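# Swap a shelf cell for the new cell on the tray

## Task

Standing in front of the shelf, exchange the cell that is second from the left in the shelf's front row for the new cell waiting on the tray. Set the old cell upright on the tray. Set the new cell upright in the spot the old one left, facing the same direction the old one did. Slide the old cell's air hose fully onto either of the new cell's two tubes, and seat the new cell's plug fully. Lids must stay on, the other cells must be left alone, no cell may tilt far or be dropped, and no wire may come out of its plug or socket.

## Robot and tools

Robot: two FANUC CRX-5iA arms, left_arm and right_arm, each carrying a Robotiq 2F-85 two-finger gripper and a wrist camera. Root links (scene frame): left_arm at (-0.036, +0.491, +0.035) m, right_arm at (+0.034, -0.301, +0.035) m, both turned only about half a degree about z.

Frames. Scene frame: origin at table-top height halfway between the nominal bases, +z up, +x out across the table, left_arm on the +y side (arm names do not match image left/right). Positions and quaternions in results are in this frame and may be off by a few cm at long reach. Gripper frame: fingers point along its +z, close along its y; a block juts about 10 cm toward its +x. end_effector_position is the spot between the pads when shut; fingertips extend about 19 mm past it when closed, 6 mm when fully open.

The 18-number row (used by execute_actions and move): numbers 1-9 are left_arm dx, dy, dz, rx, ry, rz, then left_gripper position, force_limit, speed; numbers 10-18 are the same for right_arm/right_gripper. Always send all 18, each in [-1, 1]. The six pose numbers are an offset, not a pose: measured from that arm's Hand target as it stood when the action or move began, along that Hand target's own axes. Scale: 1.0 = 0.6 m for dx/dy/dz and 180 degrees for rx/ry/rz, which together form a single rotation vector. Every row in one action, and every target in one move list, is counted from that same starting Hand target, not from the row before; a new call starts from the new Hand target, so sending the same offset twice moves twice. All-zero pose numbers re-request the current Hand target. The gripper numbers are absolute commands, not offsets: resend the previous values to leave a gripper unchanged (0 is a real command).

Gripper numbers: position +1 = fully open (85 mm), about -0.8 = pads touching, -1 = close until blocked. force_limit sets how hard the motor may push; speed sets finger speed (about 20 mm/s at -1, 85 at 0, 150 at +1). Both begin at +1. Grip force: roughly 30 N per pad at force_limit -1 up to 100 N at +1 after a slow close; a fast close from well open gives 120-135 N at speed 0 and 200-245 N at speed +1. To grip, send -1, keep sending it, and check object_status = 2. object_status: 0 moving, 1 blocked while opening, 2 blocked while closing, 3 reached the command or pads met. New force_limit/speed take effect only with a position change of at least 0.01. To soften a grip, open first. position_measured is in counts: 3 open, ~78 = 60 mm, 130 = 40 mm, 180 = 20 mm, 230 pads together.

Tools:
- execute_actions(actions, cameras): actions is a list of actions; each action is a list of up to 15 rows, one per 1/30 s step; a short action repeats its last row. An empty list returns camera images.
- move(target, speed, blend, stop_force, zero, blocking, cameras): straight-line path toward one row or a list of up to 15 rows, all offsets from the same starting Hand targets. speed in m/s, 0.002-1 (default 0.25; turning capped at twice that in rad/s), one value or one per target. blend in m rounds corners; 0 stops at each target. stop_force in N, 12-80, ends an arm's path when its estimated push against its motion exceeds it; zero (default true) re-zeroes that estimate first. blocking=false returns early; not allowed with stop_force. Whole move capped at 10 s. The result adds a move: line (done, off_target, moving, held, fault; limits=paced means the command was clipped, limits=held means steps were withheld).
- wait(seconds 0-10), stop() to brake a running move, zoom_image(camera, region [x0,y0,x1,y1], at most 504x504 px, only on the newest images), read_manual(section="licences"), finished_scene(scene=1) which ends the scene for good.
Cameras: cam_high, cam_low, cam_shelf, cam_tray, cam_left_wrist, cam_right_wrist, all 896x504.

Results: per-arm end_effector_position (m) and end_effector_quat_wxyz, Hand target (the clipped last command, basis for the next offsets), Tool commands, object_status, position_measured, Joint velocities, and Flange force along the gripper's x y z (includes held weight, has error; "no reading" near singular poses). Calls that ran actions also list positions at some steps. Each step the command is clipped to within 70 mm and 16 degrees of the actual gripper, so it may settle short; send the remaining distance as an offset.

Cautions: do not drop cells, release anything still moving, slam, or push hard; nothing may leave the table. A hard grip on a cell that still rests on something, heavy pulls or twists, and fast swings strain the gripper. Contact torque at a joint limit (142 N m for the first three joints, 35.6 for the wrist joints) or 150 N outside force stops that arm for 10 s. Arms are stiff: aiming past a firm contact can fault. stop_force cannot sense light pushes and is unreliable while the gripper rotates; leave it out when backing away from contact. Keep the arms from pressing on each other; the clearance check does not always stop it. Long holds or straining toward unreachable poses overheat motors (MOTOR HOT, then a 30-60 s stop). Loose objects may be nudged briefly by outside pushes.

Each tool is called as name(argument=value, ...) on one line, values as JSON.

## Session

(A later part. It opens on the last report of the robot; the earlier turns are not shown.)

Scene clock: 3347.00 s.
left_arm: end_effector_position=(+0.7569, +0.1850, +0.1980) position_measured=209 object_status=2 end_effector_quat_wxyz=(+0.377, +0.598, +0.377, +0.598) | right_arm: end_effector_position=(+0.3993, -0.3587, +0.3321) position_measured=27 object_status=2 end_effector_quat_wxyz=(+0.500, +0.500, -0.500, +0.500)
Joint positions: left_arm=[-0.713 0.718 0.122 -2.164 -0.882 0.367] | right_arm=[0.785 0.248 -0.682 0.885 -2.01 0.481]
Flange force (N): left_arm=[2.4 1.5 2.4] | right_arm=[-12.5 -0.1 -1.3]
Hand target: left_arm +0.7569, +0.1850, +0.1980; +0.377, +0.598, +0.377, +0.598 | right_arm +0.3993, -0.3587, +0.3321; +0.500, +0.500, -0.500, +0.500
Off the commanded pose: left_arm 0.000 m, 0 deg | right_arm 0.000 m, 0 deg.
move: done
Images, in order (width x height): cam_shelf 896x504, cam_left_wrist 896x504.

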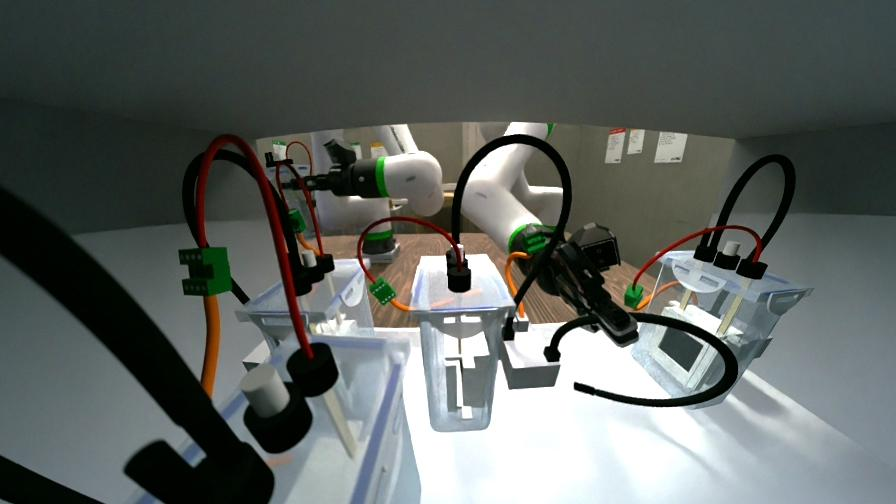

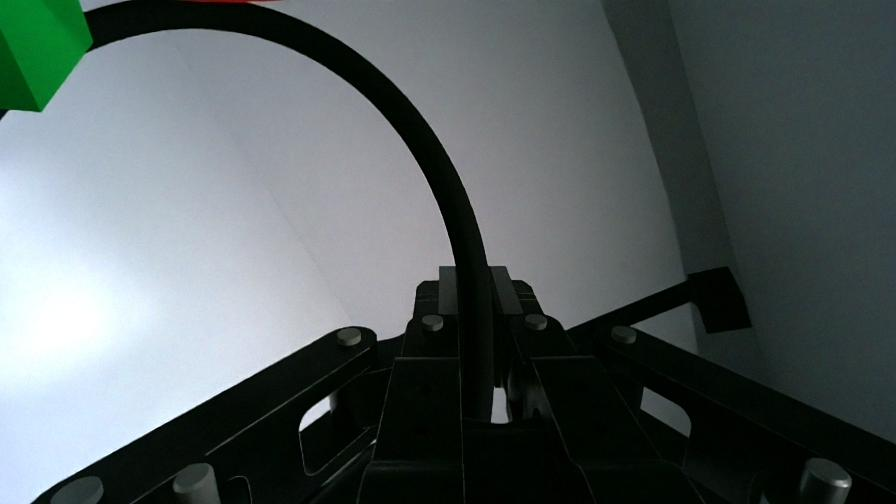

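move(target=[[-0.008,0.0333,-0.0167,0,0,0.08,-1,-1,-1,0,0,0,0,0,0,-0.98,0.5,-1],[-0.008,0.0333,-0.0167,0,0,0.08,-0.59,-1,-1,0,0,0,0,0,0,-0.98,0.5,-1],[0.0483,0.0472,-0.0167,0,0,0.0,-0.59,-1,-1,0,0,0,0,0,0,-0.98,0.5,-1],[0.0483,0.0472,-0.0167,0,0,0.0,-1,-1,-1,0,0,0,0,0,0,-0.98,0.5,-1]], speed=0.1, cameras=["cam_left_wrist","cam_shelf"])

Scene clock: 3360.53 s.
left_arm: end_effector_position=(+0.7469, +0.1989, +0.2360) position_measured=210 object_status=2 end_effector_quat_wxyz=(+0.377, +0.598, +0.377, +0.598) | right_arm: end_effector_position=(+0.3993, -0.3587, +0.3321) position_measured=27 object_status=2 end_effector_quat_wxyz=(+0.500, +0.500, -0.500, +0.500)
Joint positions: left_arm=[-0.701 0.622 0.075 -2.14 -0.845 0.32] | right_arm=[0.785 0.248 -0.682 0.885 -2.01 0.481]
Flange force (N): left_arm=[3.6 1.2 1.7] | right_arm=[-12.9 -0.1 -1.7]
Hand target: left_arm +0.7469, +0.1989, +0.2361; +0.377, +0.598, +0.377, +0.598 | right_arm +0.3993, -0.3587, +0.3321; +0.500, +0.500, -0.500, +0.500
Off the commanded pose: left_arm 0.000 m, 0 deg | right_arm 0.000 m, 0 deg.
move: done
Images, in order (width x height): cam_shelf 896x504, cam_left_wrist 896x504.

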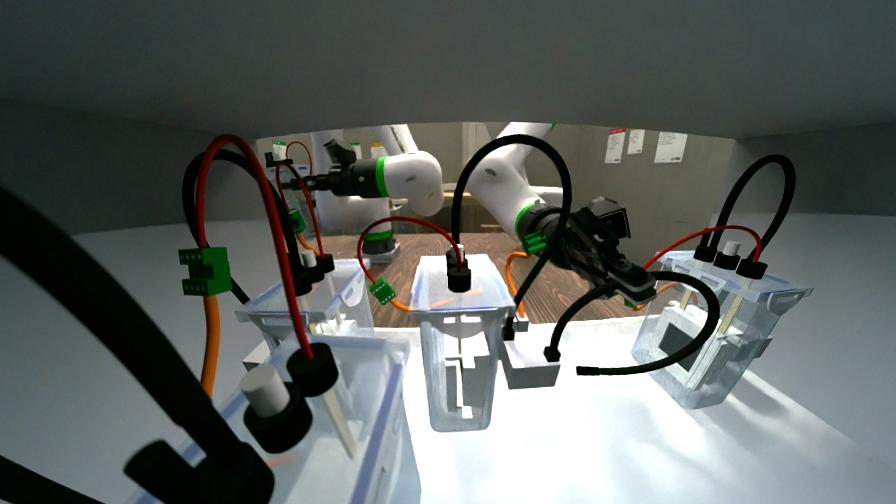

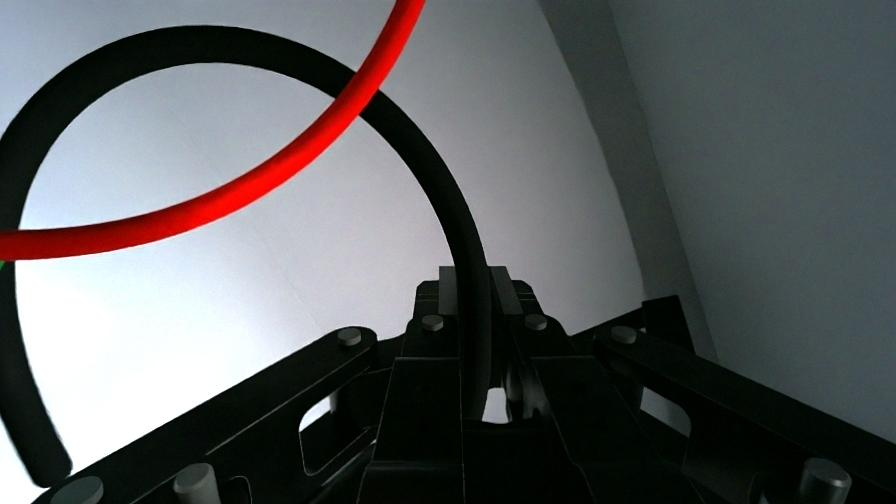

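move(target=[[-0.0077,0.0185,0,0,0,0.08,-1,-1,-1,0,0,0,0,0,0,-0.98,0.5,-1],[-0.0077,0.0185,0,0,0,0.08,-0.59,-1,-1,0,0,0,0,0,0,-0.98,0.5,-1],[0.049,0.0328,0,0,0,0.0,-0.59,-1,-1,0,0,0,0,0,0,-0.98,0.5,-1],[0.049,0.0328,0,0,0,0.0,-1,-1,-1,0,0,0,0,0,0,-0.98,0.5,-1]], speed=0.1, cameras=["cam_left_wrist","cam_shelf"])

Scene clock: 3378.30 s.
left_arm: end_effector_position=(+0.7469, +0.2169, +0.2665) position_measured=210 object_status=2 end_effector_quat_wxyz=(+0.377, +0.598, +0.377, +0.598) | right_arm: end_effector_position=(+0.3993, -0.3587, +0.3321) position_measured=27 object_status=2 end_effector_quat_wxyz=(+0.500, +0.500, -0.500, +0.500)
Joint positions: left_arm=[-0.673 0.552 0.054 -2.129 -0.799 0.282] | right_arm=[0.785 0.248 -0.682 0.885 -2.01 0.481]
Flange force (N): left_arm=[2.4 1.2 2.4] | right_arm=[-13.0 -0.4 -1.9]
Hand target: left_arm +0.7469, +0.2169, +0.2665; +0.377, +0.598, +0.377, +0.598 | right_arm +0.3993, -0.3587, +0.3321; +0.500, +0.500, -0.500, +0.500
Off the commanded pose: left_arm 0.000 m, 0 deg | right_arm 0.000 m, 0 deg.
move: done
Images, in order (width x height): cam_shelf 896x504, cam_left_wrist 896x504.

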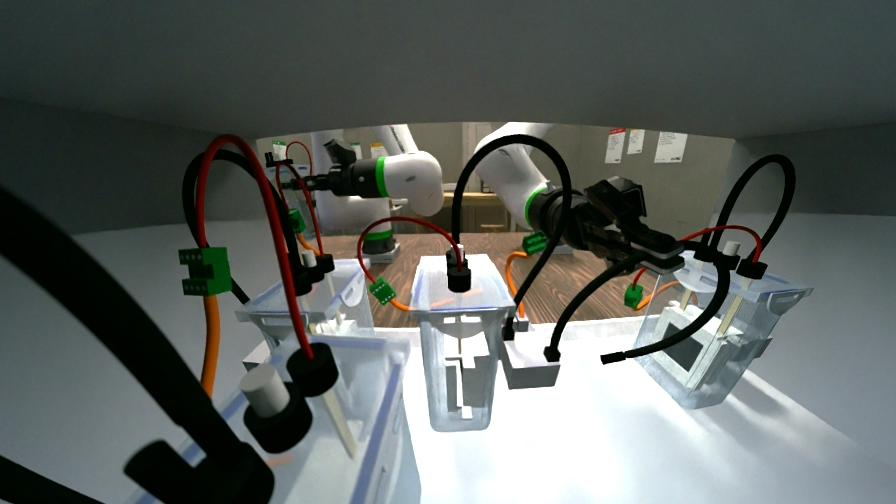

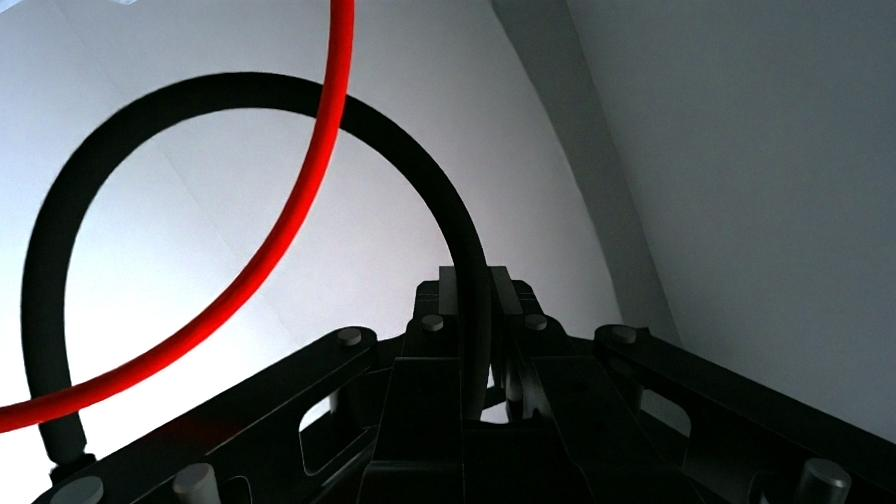

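move(target=[[-0.0212,0.0018,-0.02,0,0,0.107,-1,-1,-1,0,0,0,0,0,0,-0.98,0.5,-1],[-0.0212,0.0018,-0.02,0,0,0.107,-0.59,-1,-1,0,0,0,0,0,0,-0.98,0.5,-1],[0.0343,0.0215,-0.02,0,0,0.025,-0.59,-1,-1,0,0,0,0,0,0,-0.98,0.5,-1],[0.0343,0.0215,-0.02,0,0,0.025,-1,-1,-1,0,0,0,0,0,0,-0.98,0.5,-1]], speed=0.1, cameras=["cam_left_wrist","cam_shelf"])

Scene clock: 3397.67 s.
left_arm: end_effector_position=(+0.7349, +0.2298, +0.2870) position_measured=210 object_status=2 end_effector_quat_wxyz=(+0.353, +0.613, +0.353, +0.613) | right_arm: end_effector_position=(+0.3993, -0.3587, +0.3321) position_measured=27 object_status=2 end_effector_quat_wxyz=(+0.500, +0.500, -0.500, +0.500)
Joint positions: left_arm=[-0.664 0.486 0.012 -2.116 -0.78 0.181] | right_arm=[0.785 0.248 -0.682 0.885 -2.01 0.481]
Flange force (N): left_arm=[2.6 0.2 1.4] | right_arm=[-12.8 0.0 -1.6]
Hand target: left_arm +0.7349, +0.2298, +0.2870; +0.353, +0.613, +0.353, +0.613 | right_arm +0.3993, -0.3587, +0.3321; +0.500, +0.500, -0.500, +0.500
Off the commanded pose: left_arm 0.000 m, 0 deg | right_arm 0.000 m, 0 deg.
move: done
Images, in order (width x height): cam_shelf 896x504, cam_left_wrist 896x504.

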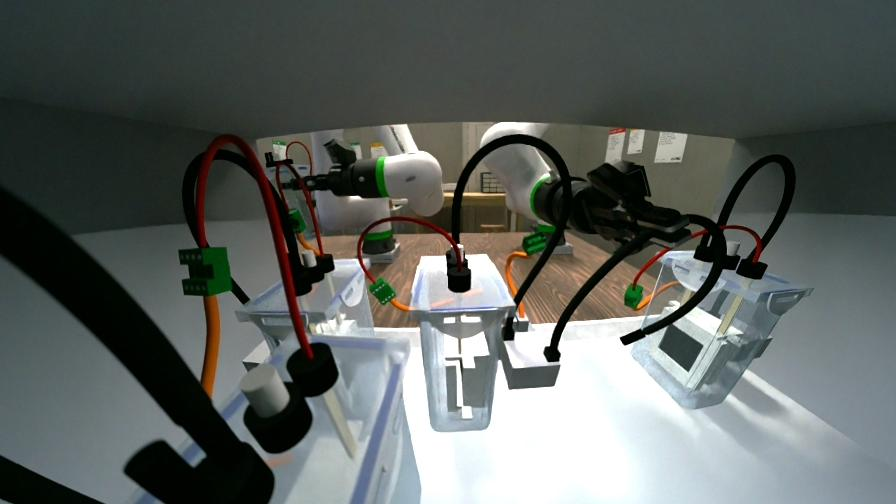

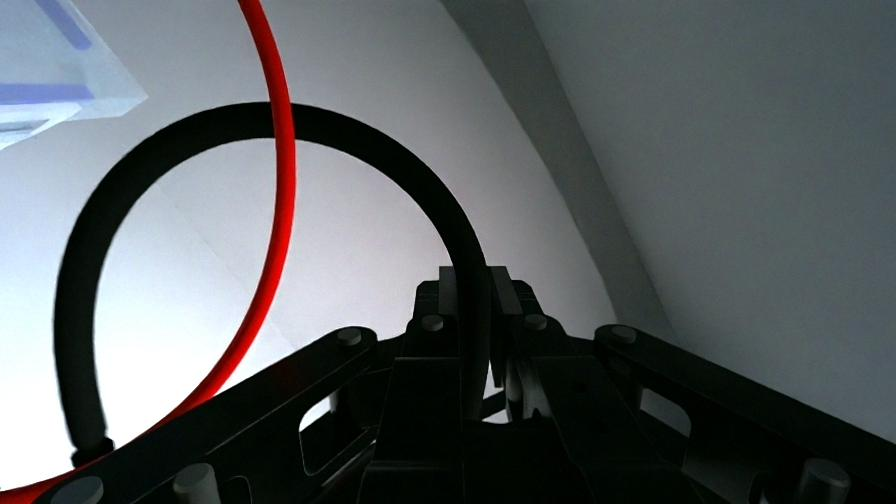

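move(target=[[-0.0443,-0.0033,0,0,0,0.083,-1,-1,-1,0,0,0,0,0,0,-0.98,0.5,-1],[-0.0443,-0.0033,0,0,0,0.083,-0.59,-1,-1,0,0,0,0,0,0,-0.98,0.5,-1],[0.012,0.0117,0,0,0,0,-0.59,-1,-1,0,0,0,0,0,0,-0.98,0.5,-1],[0.012,0.0117,0,0,0,0,-1,-1,-1,0,0,0,0,0,0,-0.98,0.5,-1]], speed=0.1, cameras=["cam_left_wrist","cam_shelf"])

Scene clock: 3409.10 s.
left_arm: end_effector_position=(+0.7349, +0.2325, +0.2967) position_measured=210 object_status=2 end_effector_quat_wxyz=(+0.353, +0.613, +0.353, +0.613) | right_arm: end_effector_position=(+0.3993, -0.3587, +0.3321) position_measured=27 object_status=2 end_effector_quat_wxyz=(+0.500, +0.500, -0.500, +0.500)
Joint positions: left_arm=[-0.657 0.467 0.013 -2.104 -0.764 0.16] | right_arm=[0.785 0.248 -0.682 0.885 -2.01 0.481]
Flange force (N): left_arm=[2.1 0.6 2.0] | right_arm=[-12.7 0.1 -1.8]
Hand target: left_arm +0.7349, +0.2325, +0.2967; +0.353, +0.613, +0.353, +0.613 | right_arm +0.3993, -0.3587, +0.3321; +0.500, +0.500, -0.500, +0.500
Off the commanded pose: left_arm 0.000 m, 0 deg | right_arm 0.000 m, 0 deg.
move: done
Images, in order (width x height): cam_shelf 896x504, cam_left_wrist 896x504.

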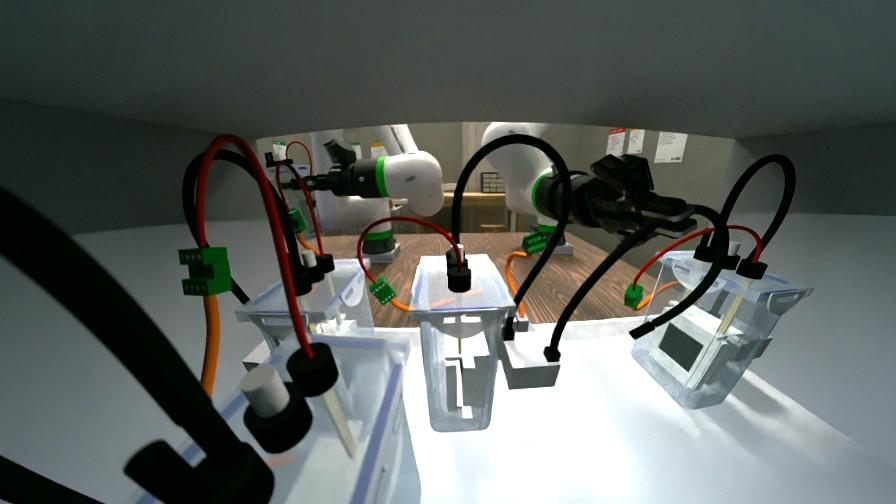

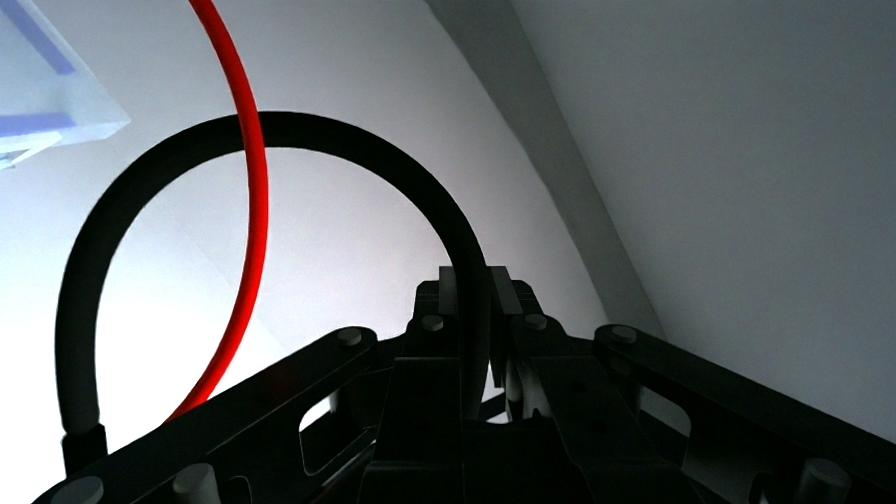

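move(target=[[-0.061,0.0027,-0.0583,-0.0794,0.0797,0.1643,-1,-1,-1,0,0,0,0,0,0,-0.98,0.5,-1],[-0.061,0.0027,-0.0583,-0.0794,0.0797,0.1643,-0.59,-1,-1,0,0,0,0,0,0,-0.98,0.5,-1],[-0.0072,0.0293,-0.1,-0.1112,0.1115,0.1627,-0.59,-1,-1,0,0,0,0,0,0,-0.98,0.5,-1],[-0.0072,0.0293,-0.1,-0.1112,0.1115,0.1627,-1,-1,-1,0,0,0,0,0,0,-0.98,0.5,-1]], speed=0.12, cameras=["cam_left_wrist","cam_shelf"])

Scene clock: 3454.23 s.
left_arm: end_effector_position=(+0.6749, +0.2200, +0.3098) position_measured=210 object_status=2 end_effector_quat_wxyz=(+0.222, +0.497, +0.133, +0.828) | right_arm: end_effector_position=(+0.3993, -0.3587, +0.3321) position_measured=27 object_status=2 end_effector_quat_wxyz=(+0.500, +0.500, -0.500, +0.500)
Joint positions: left_arm=[-0.778 0.707 -0.112 -2.486 -1.477 0.032] | right_arm=[0.785 0.248 -0.682 0.885 -2.01 0.481]
Flange force (N): left_arm=[-0.5 -1.4 3.1] | right_arm=[-12.7 -0.4 -1.8]
Hand target: left_arm +0.6749, +0.2200, +0.3098; +0.222, +0.497, +0.133, +0.828 | right_arm +0.3993, -0.3587, +0.3321; +0.500, +0.500, -0.500, +0.500
Off the commanded pose: left_arm 0.000 m, 0 deg | right_arm 0.000 m, 0 deg.
move: done
Images, in order (width x height): cam_shelf 896x504, cam_left_wrist 896x504.

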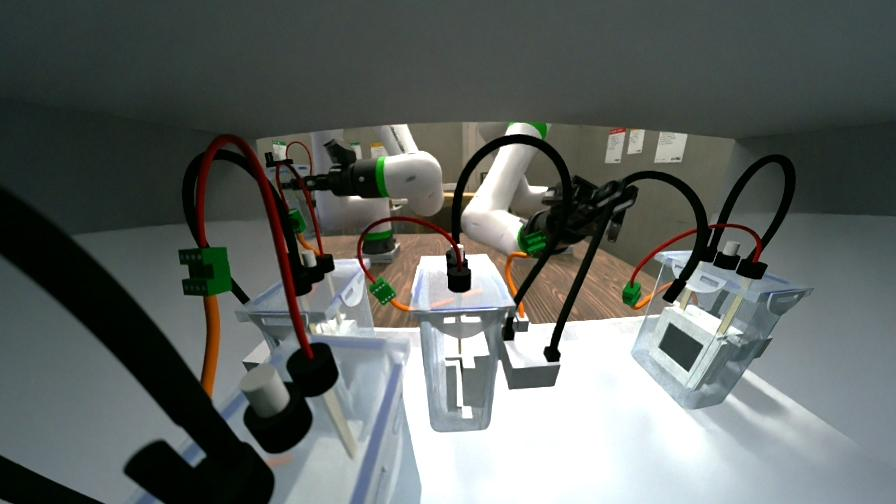

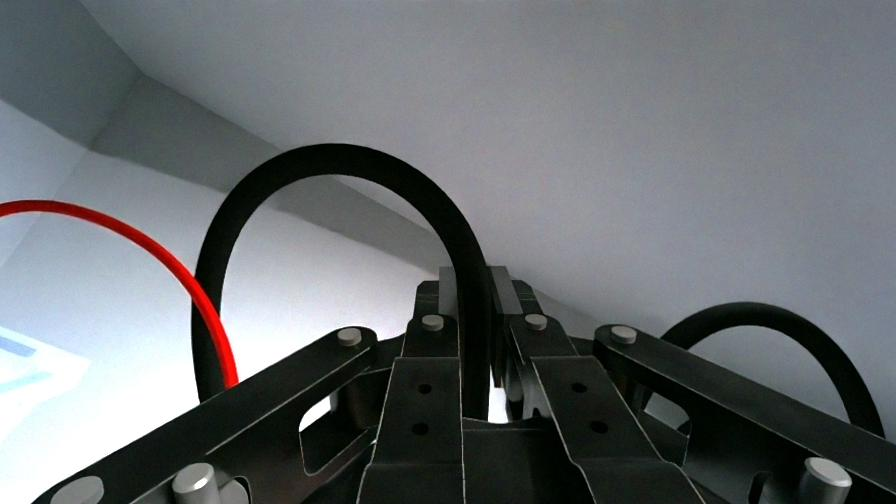

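move(target=[[0,0,0,0,0,0,-0.59,-1,-1,0,0,0,0,0,0,-0.98,0.5,-1],[0.0403,0.0137,-0.025,-0.011,0.019,0,-0.59,-1,-1,0,0,0,0,0,0,-0.98,0.5,-1],[0.0403,0.0137,-0.025,-0.011,0.019,0,-1,-1,-1,0,0,0,0,0,0,-0.98,0.5,-1]], speed=0.08, cameras=["cam_left_wrist","cam_shelf"])

Scene clock: 3483.00 s.
left_arm: end_effector_position=(+0.6499, +0.2250, +0.3248) position_measured=210 object_status=2 end_effector_quat_wxyz=(+0.226, +0.468, +0.125, +0.845) | right_arm: end_effector_position=(+0.3993, -0.3587, +0.3321) position_measured=27 object_status=2 end_effector_quat_wxyz=(+0.500, +0.500, -0.500, +0.500)
Joint positions: left_arm=[-0.794 0.696 -0.159 -2.506 -1.573 0.046] | right_arm=[0.785 0.248 -0.682 0.885 -2.01 0.481]
Flange force (N): left_arm=[1.0 -1.2 3.4] | right_arm=[-12.7 0.0 -1.4]
Hand target: left_arm +0.6499, +0.2250, +0.3248; +0.226, +0.468, +0.125, +0.845 | right_arm +0.3993, -0.3587, +0.3321; +0.500, +0.500, -0.500, +0.500
Off the commanded pose: left_arm 0.000 m, 0 deg | right_arm 0.000 m, 0 deg.
move: done
Images, in order (width x height): cam_shelf 896x504, cam_left_wrist 896x504.

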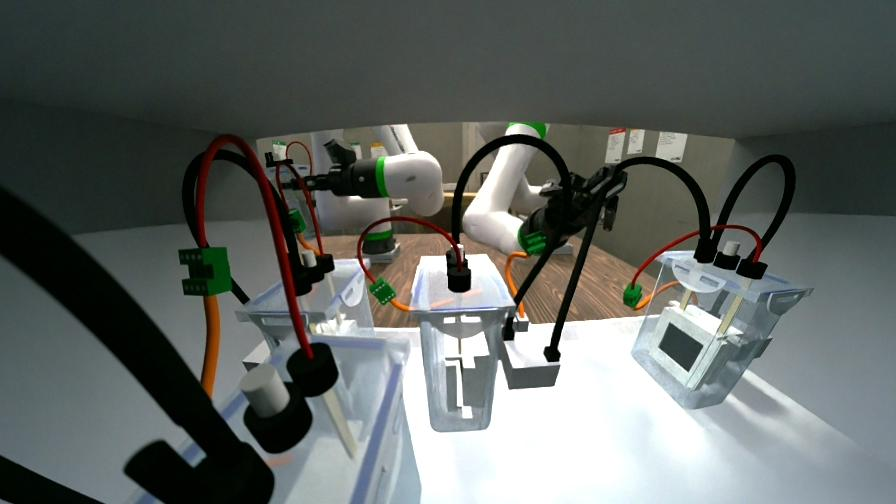

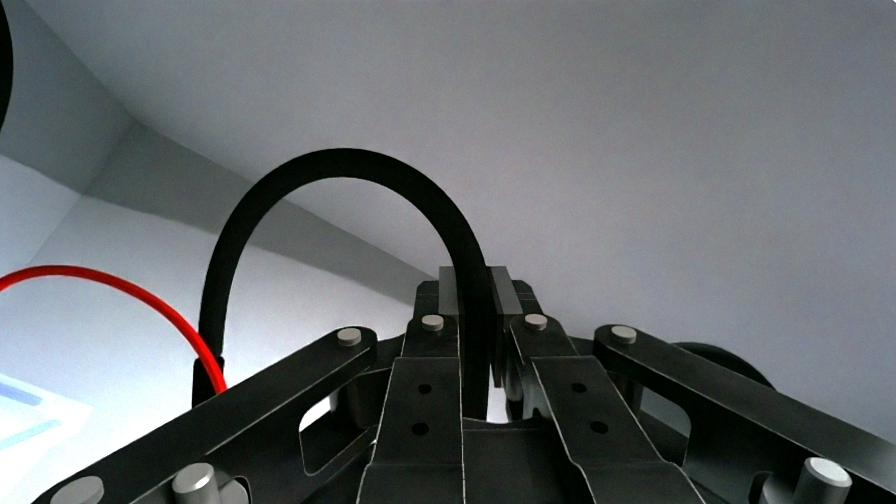

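move(target=[[0,0,0,0,0,0,-0.59,-1,-1,0,0,0,0,0,0,-0.98,0.5,-1],[0.0478,0.018,-0.0177,-0.011,0.019,0,-0.59,-1,-1,0,0,0,0,0,0,-0.98,0.5,-1],[0.0478,0.018,-0.0177,-0.011,0.019,0,-1,-1,-1,0,0,0,0,0,0,-0.98,0.5,-1]], speed=0.08, cameras=["cam_left_wrist","cam_shelf"])

Scene clock: 3491.17 s.
left_arm: end_effector_position=(+0.6249, +0.2299, +0.3448) position_measured=210 object_status=2 end_effector_quat_wxyz=(+0.231, +0.439, +0.117, +0.860) | right_arm: end_effector_position=(+0.3993, -0.3587, +0.3321) position_measured=27 object_status=2 end_effector_quat_wxyz=(+0.500, +0.500, -0.500, +0.500)
Joint positions: left_arm=[-0.809 0.673 -0.205 -2.527 -1.658 0.051] | right_arm=[0.785 0.248 -0.682 0.885 -2.01 0.481]
Flange force (N): left_arm=[-0.4 -1.9 3.3] | right_arm=[-12.5 0.0 -1.5]
Hand target: left_arm +0.6249, +0.2299, +0.3448; +0.231, +0.439, +0.117, +0.860 | right_arm +0.3993, -0.3587, +0.3321; +0.500, +0.500, -0.500, +0.500
Off the commanded pose: left_arm 0.000 m, 0 deg | right_arm 0.000 m, 0 deg.
move: done
Images, in order (width x height): cam_shelf 896x504, cam_left_wrist 896x504.

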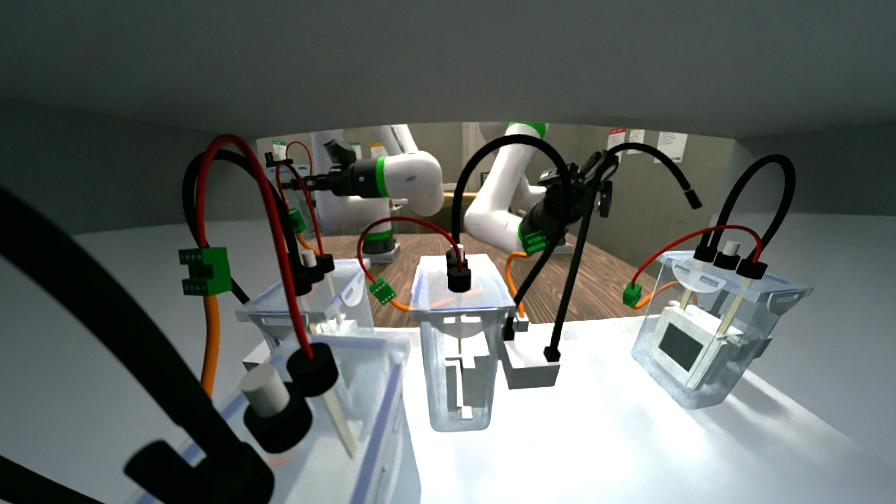

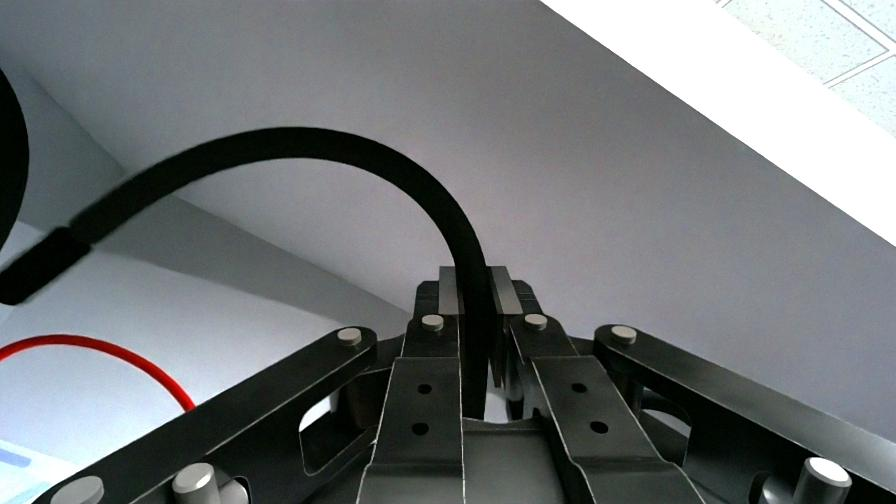

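move(target=[[0,0,0,0,0,0,-0.59,-1,-1,0,0,0,0,0,0,-0.98,0.5,-1],[0.0623,-0.0025,-0.0442,-0.011,0.019,-0.04,-0.59,-1,-1,0,0,0,0,0,0,-0.98,0.5,-1],[0.0623,-0.0025,-0.0442,-0.011,0.019,-0.04,-1,-1,-1,0,0,0,0,0,0,-0.98,0.5,-1]], speed=0.08, cameras=["cam_left_wrist","cam_shelf"])

Scene clock: 3499.27 s.
left_arm: end_effector_position=(+0.5848, +0.2499, +0.3549) position_measured=210 object_status=2 end_effector_quat_wxyz=(+0.288, +0.401, +0.137, +0.859) | right_arm: end_effector_position=(+0.3993, -0.3587, +0.3321) position_measured=27 object_status=2 end_effector_quat_wxyz=(+0.500, +0.500, -0.500, +0.500)
Joint positions: left_arm=[-0.824 0.647 -0.299 -2.537 -1.783 0.204] | right_arm=[0.785 0.248 -0.682 0.885 -2.01 0.481]
Flange force (N): left_arm=[0.2 -1.5 3.4] | right_arm=[-12.5 0.0 -1.7]
Hand target: left_arm +0.5848, +0.2499, +0.3549; +0.288, +0.401, +0.137, +0.859 | right_arm +0.3993, -0.3587, +0.3321; +0.500, +0.500, -0.500, +0.500
Off the commanded pose: left_arm 0.000 m, 0 deg | right_arm 0.000 m, 0 deg.
move: done
Images, in order (width x height): cam_shelf 896x504, cam_left_wrist 896x504.

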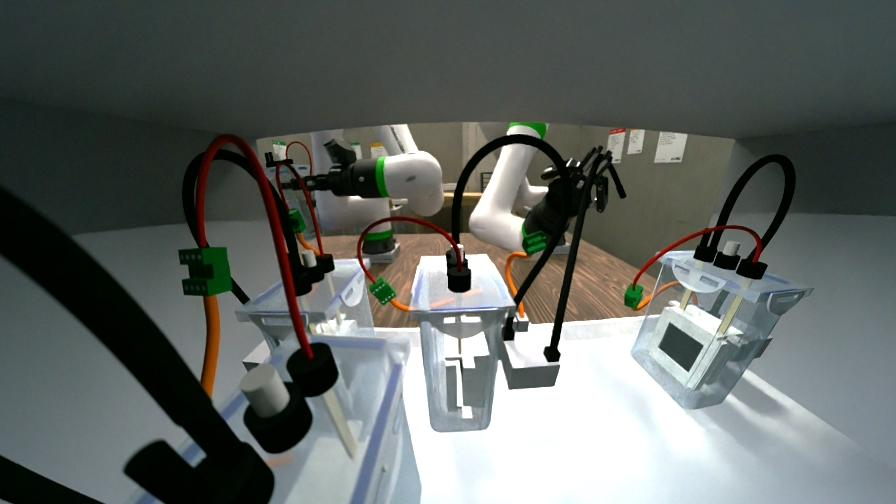

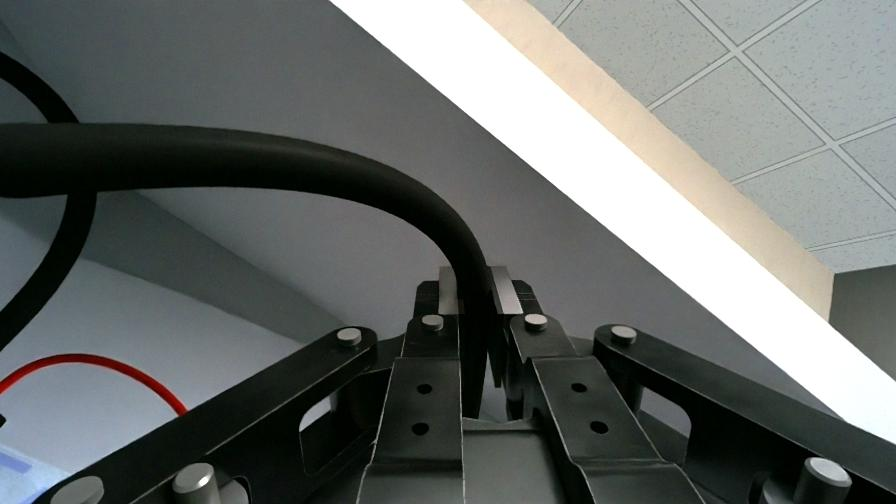

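move(target=[[0,0,0,0,0,0,-0.59,-1,-1,0,0,0,0,0,0,-0.98,0.5,-1],[0.0798,-0.0025,-0.035,0,0,-0.03,-0.59,-1,-1,0,0,0,0,0,0,-0.98,0.5,-1],[0.0798,-0.0025,-0.035,0,0,-0.03,-1,-1,-1,0,0,0,0,0,0,-0.98,0.5,-1]], speed=0.08, cameras=["cam_left_wrist","cam_shelf","cam_low"])

Scene clock: 3509.73 s.
left_arm: end_effector_position=(+0.5448, +0.2800, +0.3699) position_measured=216 object_status=2 end_effector_quat_wxyz=(+0.328, +0.394, +0.155, +0.844) | right_arm: end_effector_position=(+0.3993, -0.3587, +0.3321) position_measured=27 object_status=2 end_effector_quat_wxyz=(+0.500, +0.500, -0.500, +0.500)
Joint positions: left_arm=[-0.841 0.547 -0.439 -2.519 -1.821 0.313] | right_arm=[0.785 0.248 -0.682 0.885 -2.01 0.481]
Flange force (N): left_arm=[2.7 -0.9 4.1] | right_arm=[-12.7 0.0 -1.7]
Hand target: left_arm +0.5448, +0.2800, +0.3699; +0.328, +0.394, +0.155, +0.844 | right_arm +0.3993, -0.3587, +0.3321; +0.500, +0.500, -0.500, +0.500
Off the commanded pose: left_arm 0.000 m, 0 deg | right_arm 0.000 m, 0 deg.
move: done
Images, in order (width x height): cam_low 896x504, cam_shelf 896x504, cam_left_wrist 896x504.

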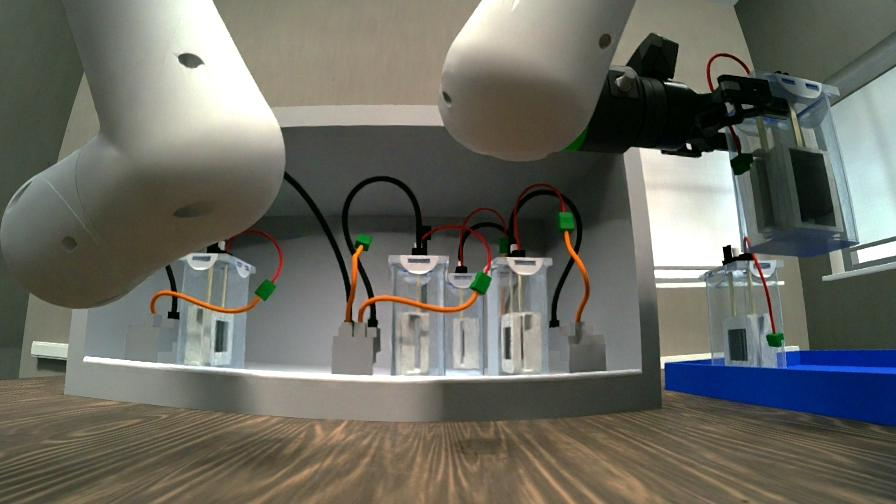

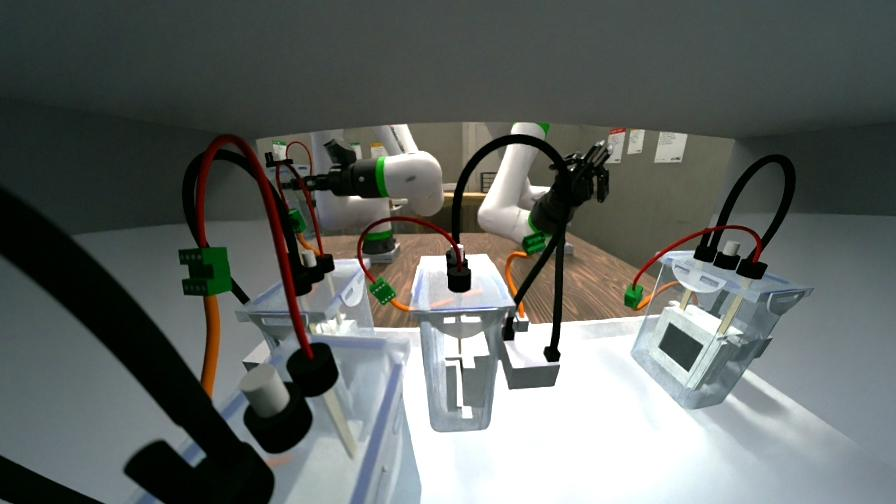

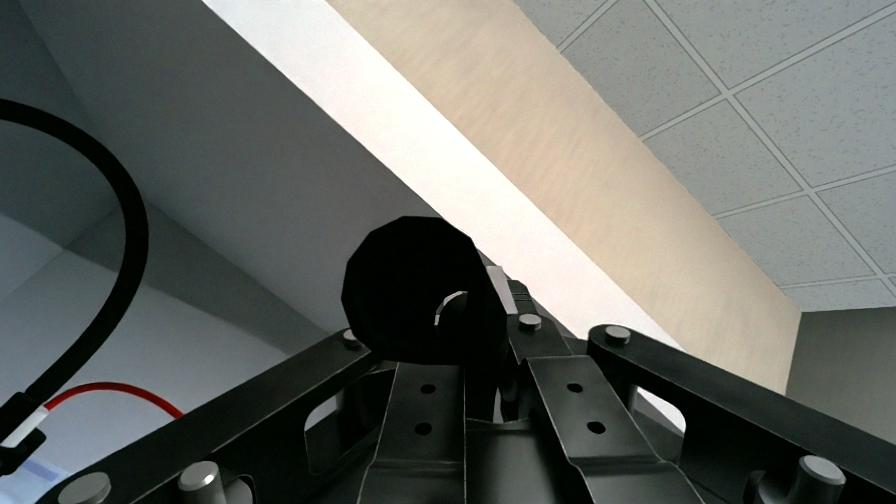

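zoom_image(camera="cam_left_wrist", region=[300, 180, 600, 440])

zoom_image(camera="cam_shelf", region=[480, 100, 660, 280])

Scaled by 1.680.

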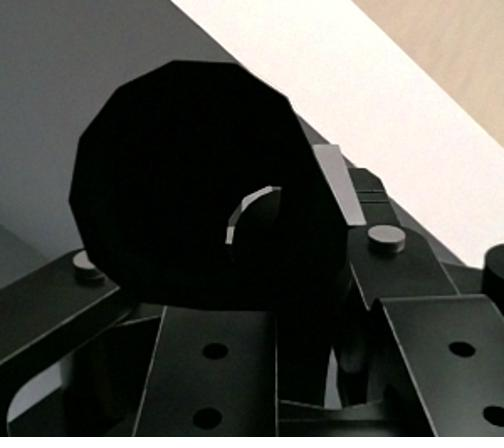

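Scaled by 2.800.

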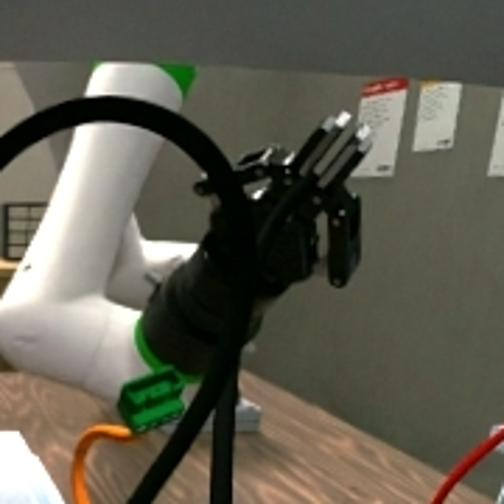

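move(target=[[0,0,0,0,0,0,-0.63,-1,-1,0,0,0,0,0,0,-0.98,0.5,-1],[0.0533,0.004,-0.0017,0,0,0,-0.63,-1,-1,0,0,0,0,0,0,-0.98,0.5,-1],[0.0533,0.004,-0.0017,0,0,0,-1,-1,-1,0,0,0,0,0,0,-0.98,0.5,-1]], speed=0.06, cameras=["cam_left_wrist","cam_shelf"])

Scene clock: 3535.17 s.
left_arm: end_effector_position=(+0.5278, +0.2999, +0.3885) position_measured=222 object_status=0 end_effector_quat_wxyz=(+0.328, +0.394, +0.155, +0.844) | right_arm: end_effector_position=(+0.3993, -0.3587, +0.3321) position_measured=27 object_status=2 end_effector_quat_wxyz=(+0.500, +0.500, -0.500, +0.500)
Joint positions: left_arm=[-0.839 0.463 -0.513 -2.522 -1.812 0.308] | right_arm=[0.785 0.248 -0.682 0.885 -2.01 0.481]
Flange force (N): left_arm=[1.5 -0.8 4.4] | right_arm=[-12.8 -0.1 -1.7]
Hand target: left_arm +0.5278, +0.2999, +0.3885; +0.328, +0.394, +0.155, +0.844 | right_arm +0.3993, -0.3587, +0.3321; +0.500, +0.500, -0.500, +0.500
Off the commanded pose: left_arm 0.000 m, 0 deg | right_arm 0.000 m, 0 deg.
move: done
Images, in order (width x height): cam_shelf 896x504, cam_left_wrist 896x504.

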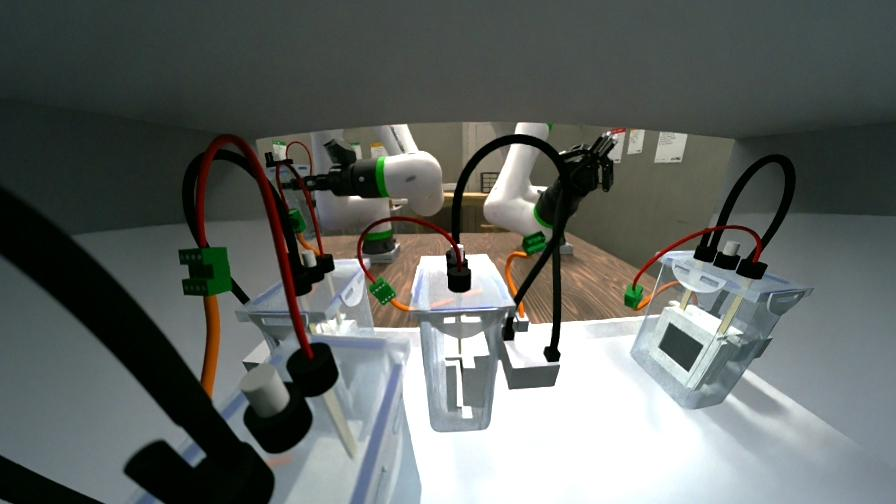

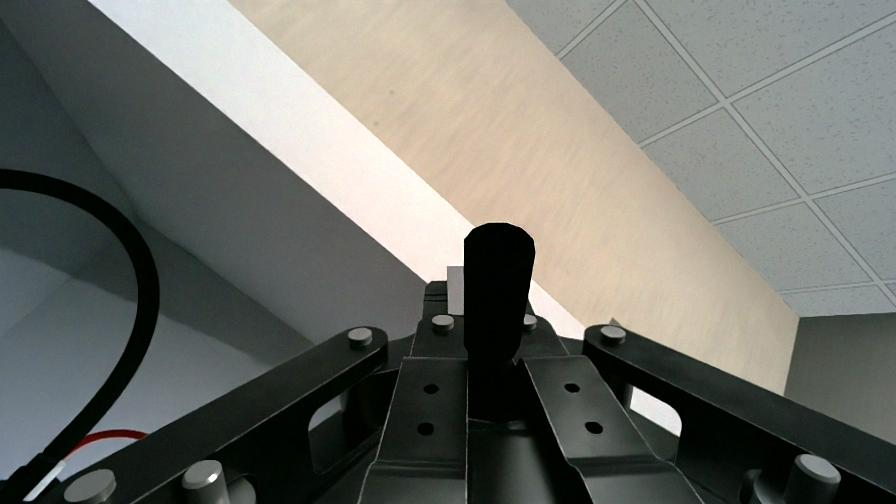

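move(target=[[0,0,0,0,0,0,-0.62,-1,-1,0,0,0,0,0,0,-0.98,0.5,-1],[0.01,0,-0.0417,0,0,0,-0.62,-1,-1,0,0,0,0,0,0,-0.98,0.5,-1],[0.01,0,-0.0417,0,0,0,-1,-1,-1,0,0,0,0,0,0,-0.98,0.5,-1]], speed=0.06, cameras=["cam_left_wrist","cam_shelf"])

Scene clock: 3548.70 s.
left_arm: end_effector_position=(+0.5057, +0.3038, +0.3759) position_measured=230 object_status=3 end_effector_quat_wxyz=(+0.328, +0.394, +0.155, +0.844) | right_arm: end_effector_position=(+0.3993, -0.3587, +0.3321) position_measured=27 object_status=2 end_effector_quat_wxyz=(+0.500, +0.500, -0.500, +0.500)
Joint positions: left_arm=[-0.871 0.473 -0.557 -2.49 -1.866 0.327] | right_arm=[0.785 0.248 -0.682 0.885 -2.01 0.481]
Flange force (N): left_arm=[3.0 -1.1 4.9] | right_arm=[-12.8 -0.3 -1.9]
Hand target: left_arm +0.5057, +0.3038, +0.3759; +0.328, +0.394, +0.155, +0.844 | right_arm +0.3993, -0.3587, +0.3321; +0.500, +0.500, -0.500, +0.500
Off the commanded pose: left_arm 0.000 m, 0 deg | right_arm 0.000 m, 0 deg.
move: done
Images, in order (width x height): cam_shelf 896x504, cam_left_wrist 896x504.

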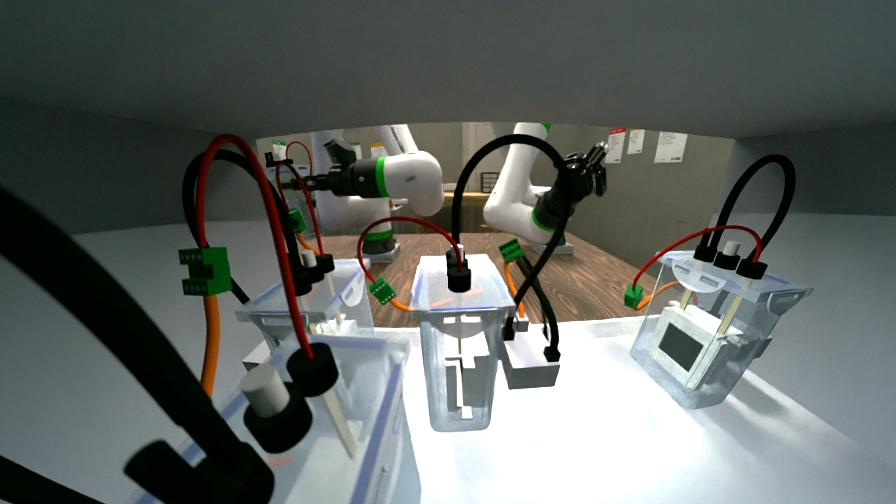

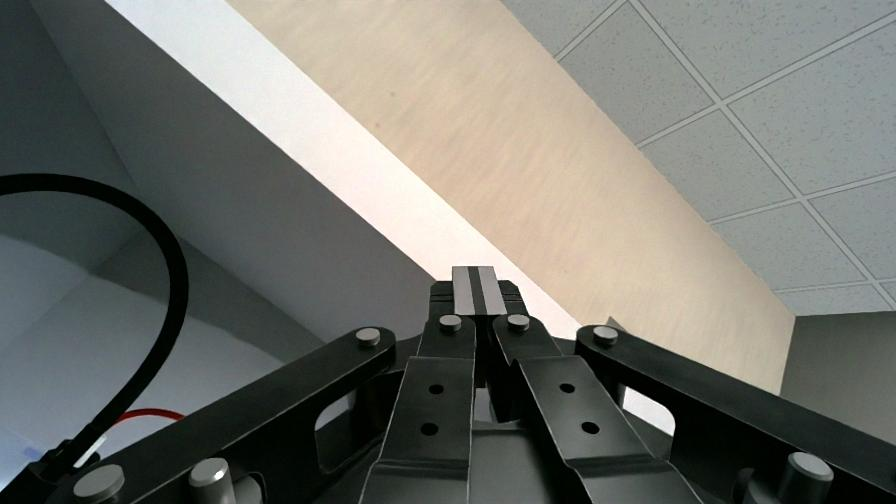

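wait(seconds=0.3, cameras=["cam_low","cam_shelf","cam_high"])

zoom_image(camera="cam_low", region=[280, 150, 480, 400])

zoom_image(camera="cam_shelf", region=[440, 180, 640, 400])

Scene clock: 3555.23 s.
left_arm: end_effector_position=(+0.5057, +0.3038, +0.3759) position_measured=230 object_status=3 end_effector_quat_wxyz=(+0.328, +0.394, +0.155, +0.844) | right_arm: end_effector_position=(+0.3993, -0.3587, +0.3321) position_measured=27 object_status=2 end_effector_quat_wxyz=(+0.500, +0.500, -0.500, +0.500)
Joint positions: left_arm=[-0.871 0.473 -0.557 -2.49 -1.866 0.327] | right_arm=[0.785 0.248 -0.682 0.885 -2.01 0.481]
Flange force (N): left_arm=[2.0 -1.4 4.8] | right_arm=[-12.5 0.3 -1.6]
Hand target: left_arm +0.5057, +0.3038, +0.3759; +0.328, +0.394, +0.155, +0.844 | right_arm +0.3993, -0.3587, +0.3321; +0.500, +0.500, -0.500, +0.500
Tool commands: left_gripper/position=-1.0 left_gripper/force_limit=-1.0 left_gripper/speed=-1.0 right_gripper/position=-0.98 right_gripper/force_limit=+0.5 right_gripper/speed=-1.0
Off the commanded pose: left_arm 0.000 m, 0 deg | right_arm 0.000 m, 0 deg.
wait: 0.30 s; at rest from the start
Images, in order (width x height): cam_high 896x504, cam_low 896x504, cam_shelf 896x504.

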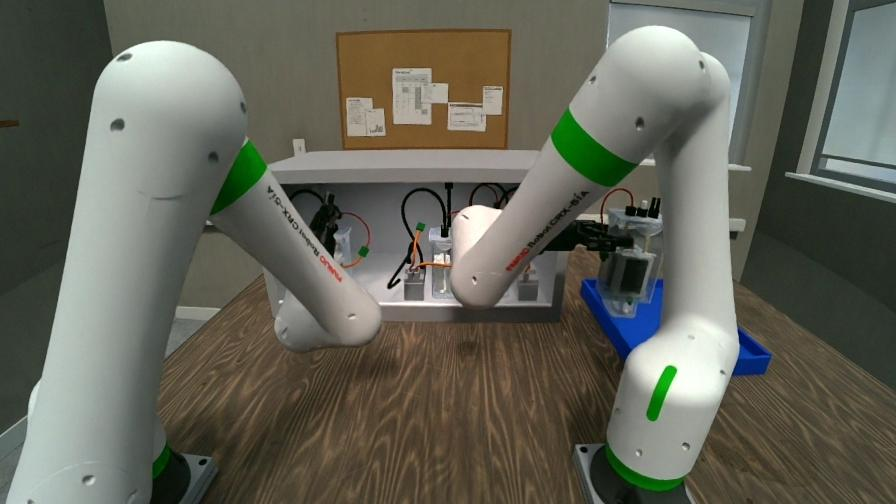

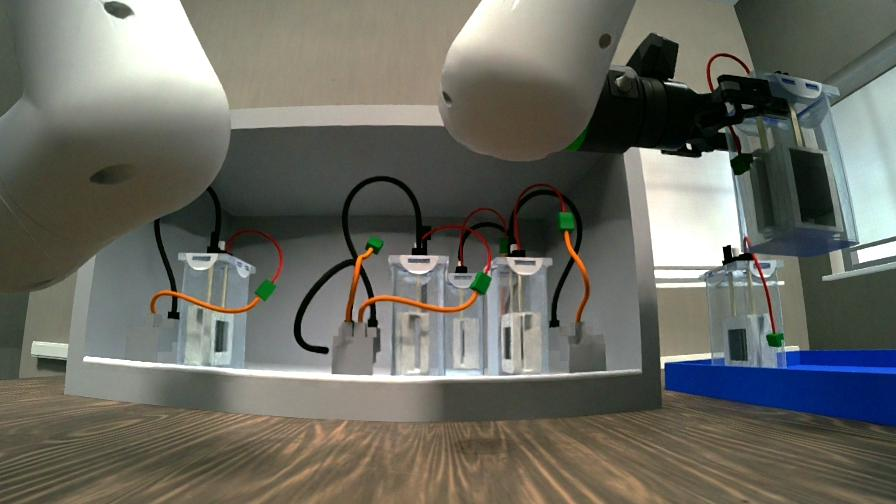

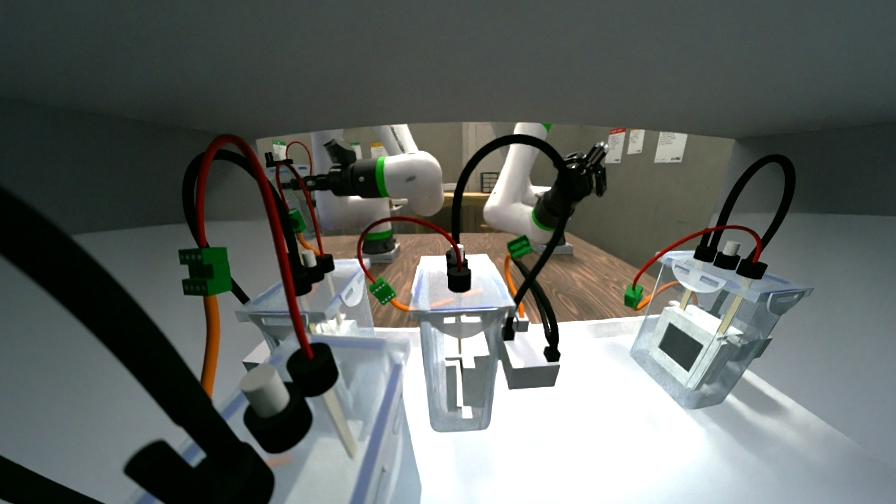

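Scaled by 2.016.

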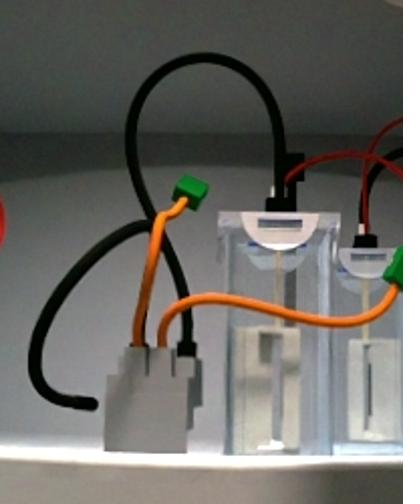

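Scaled by 2.291.

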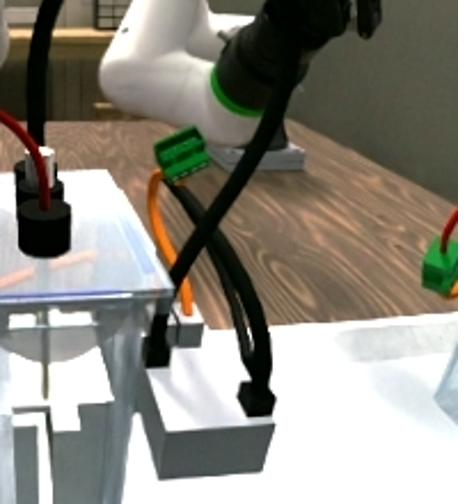

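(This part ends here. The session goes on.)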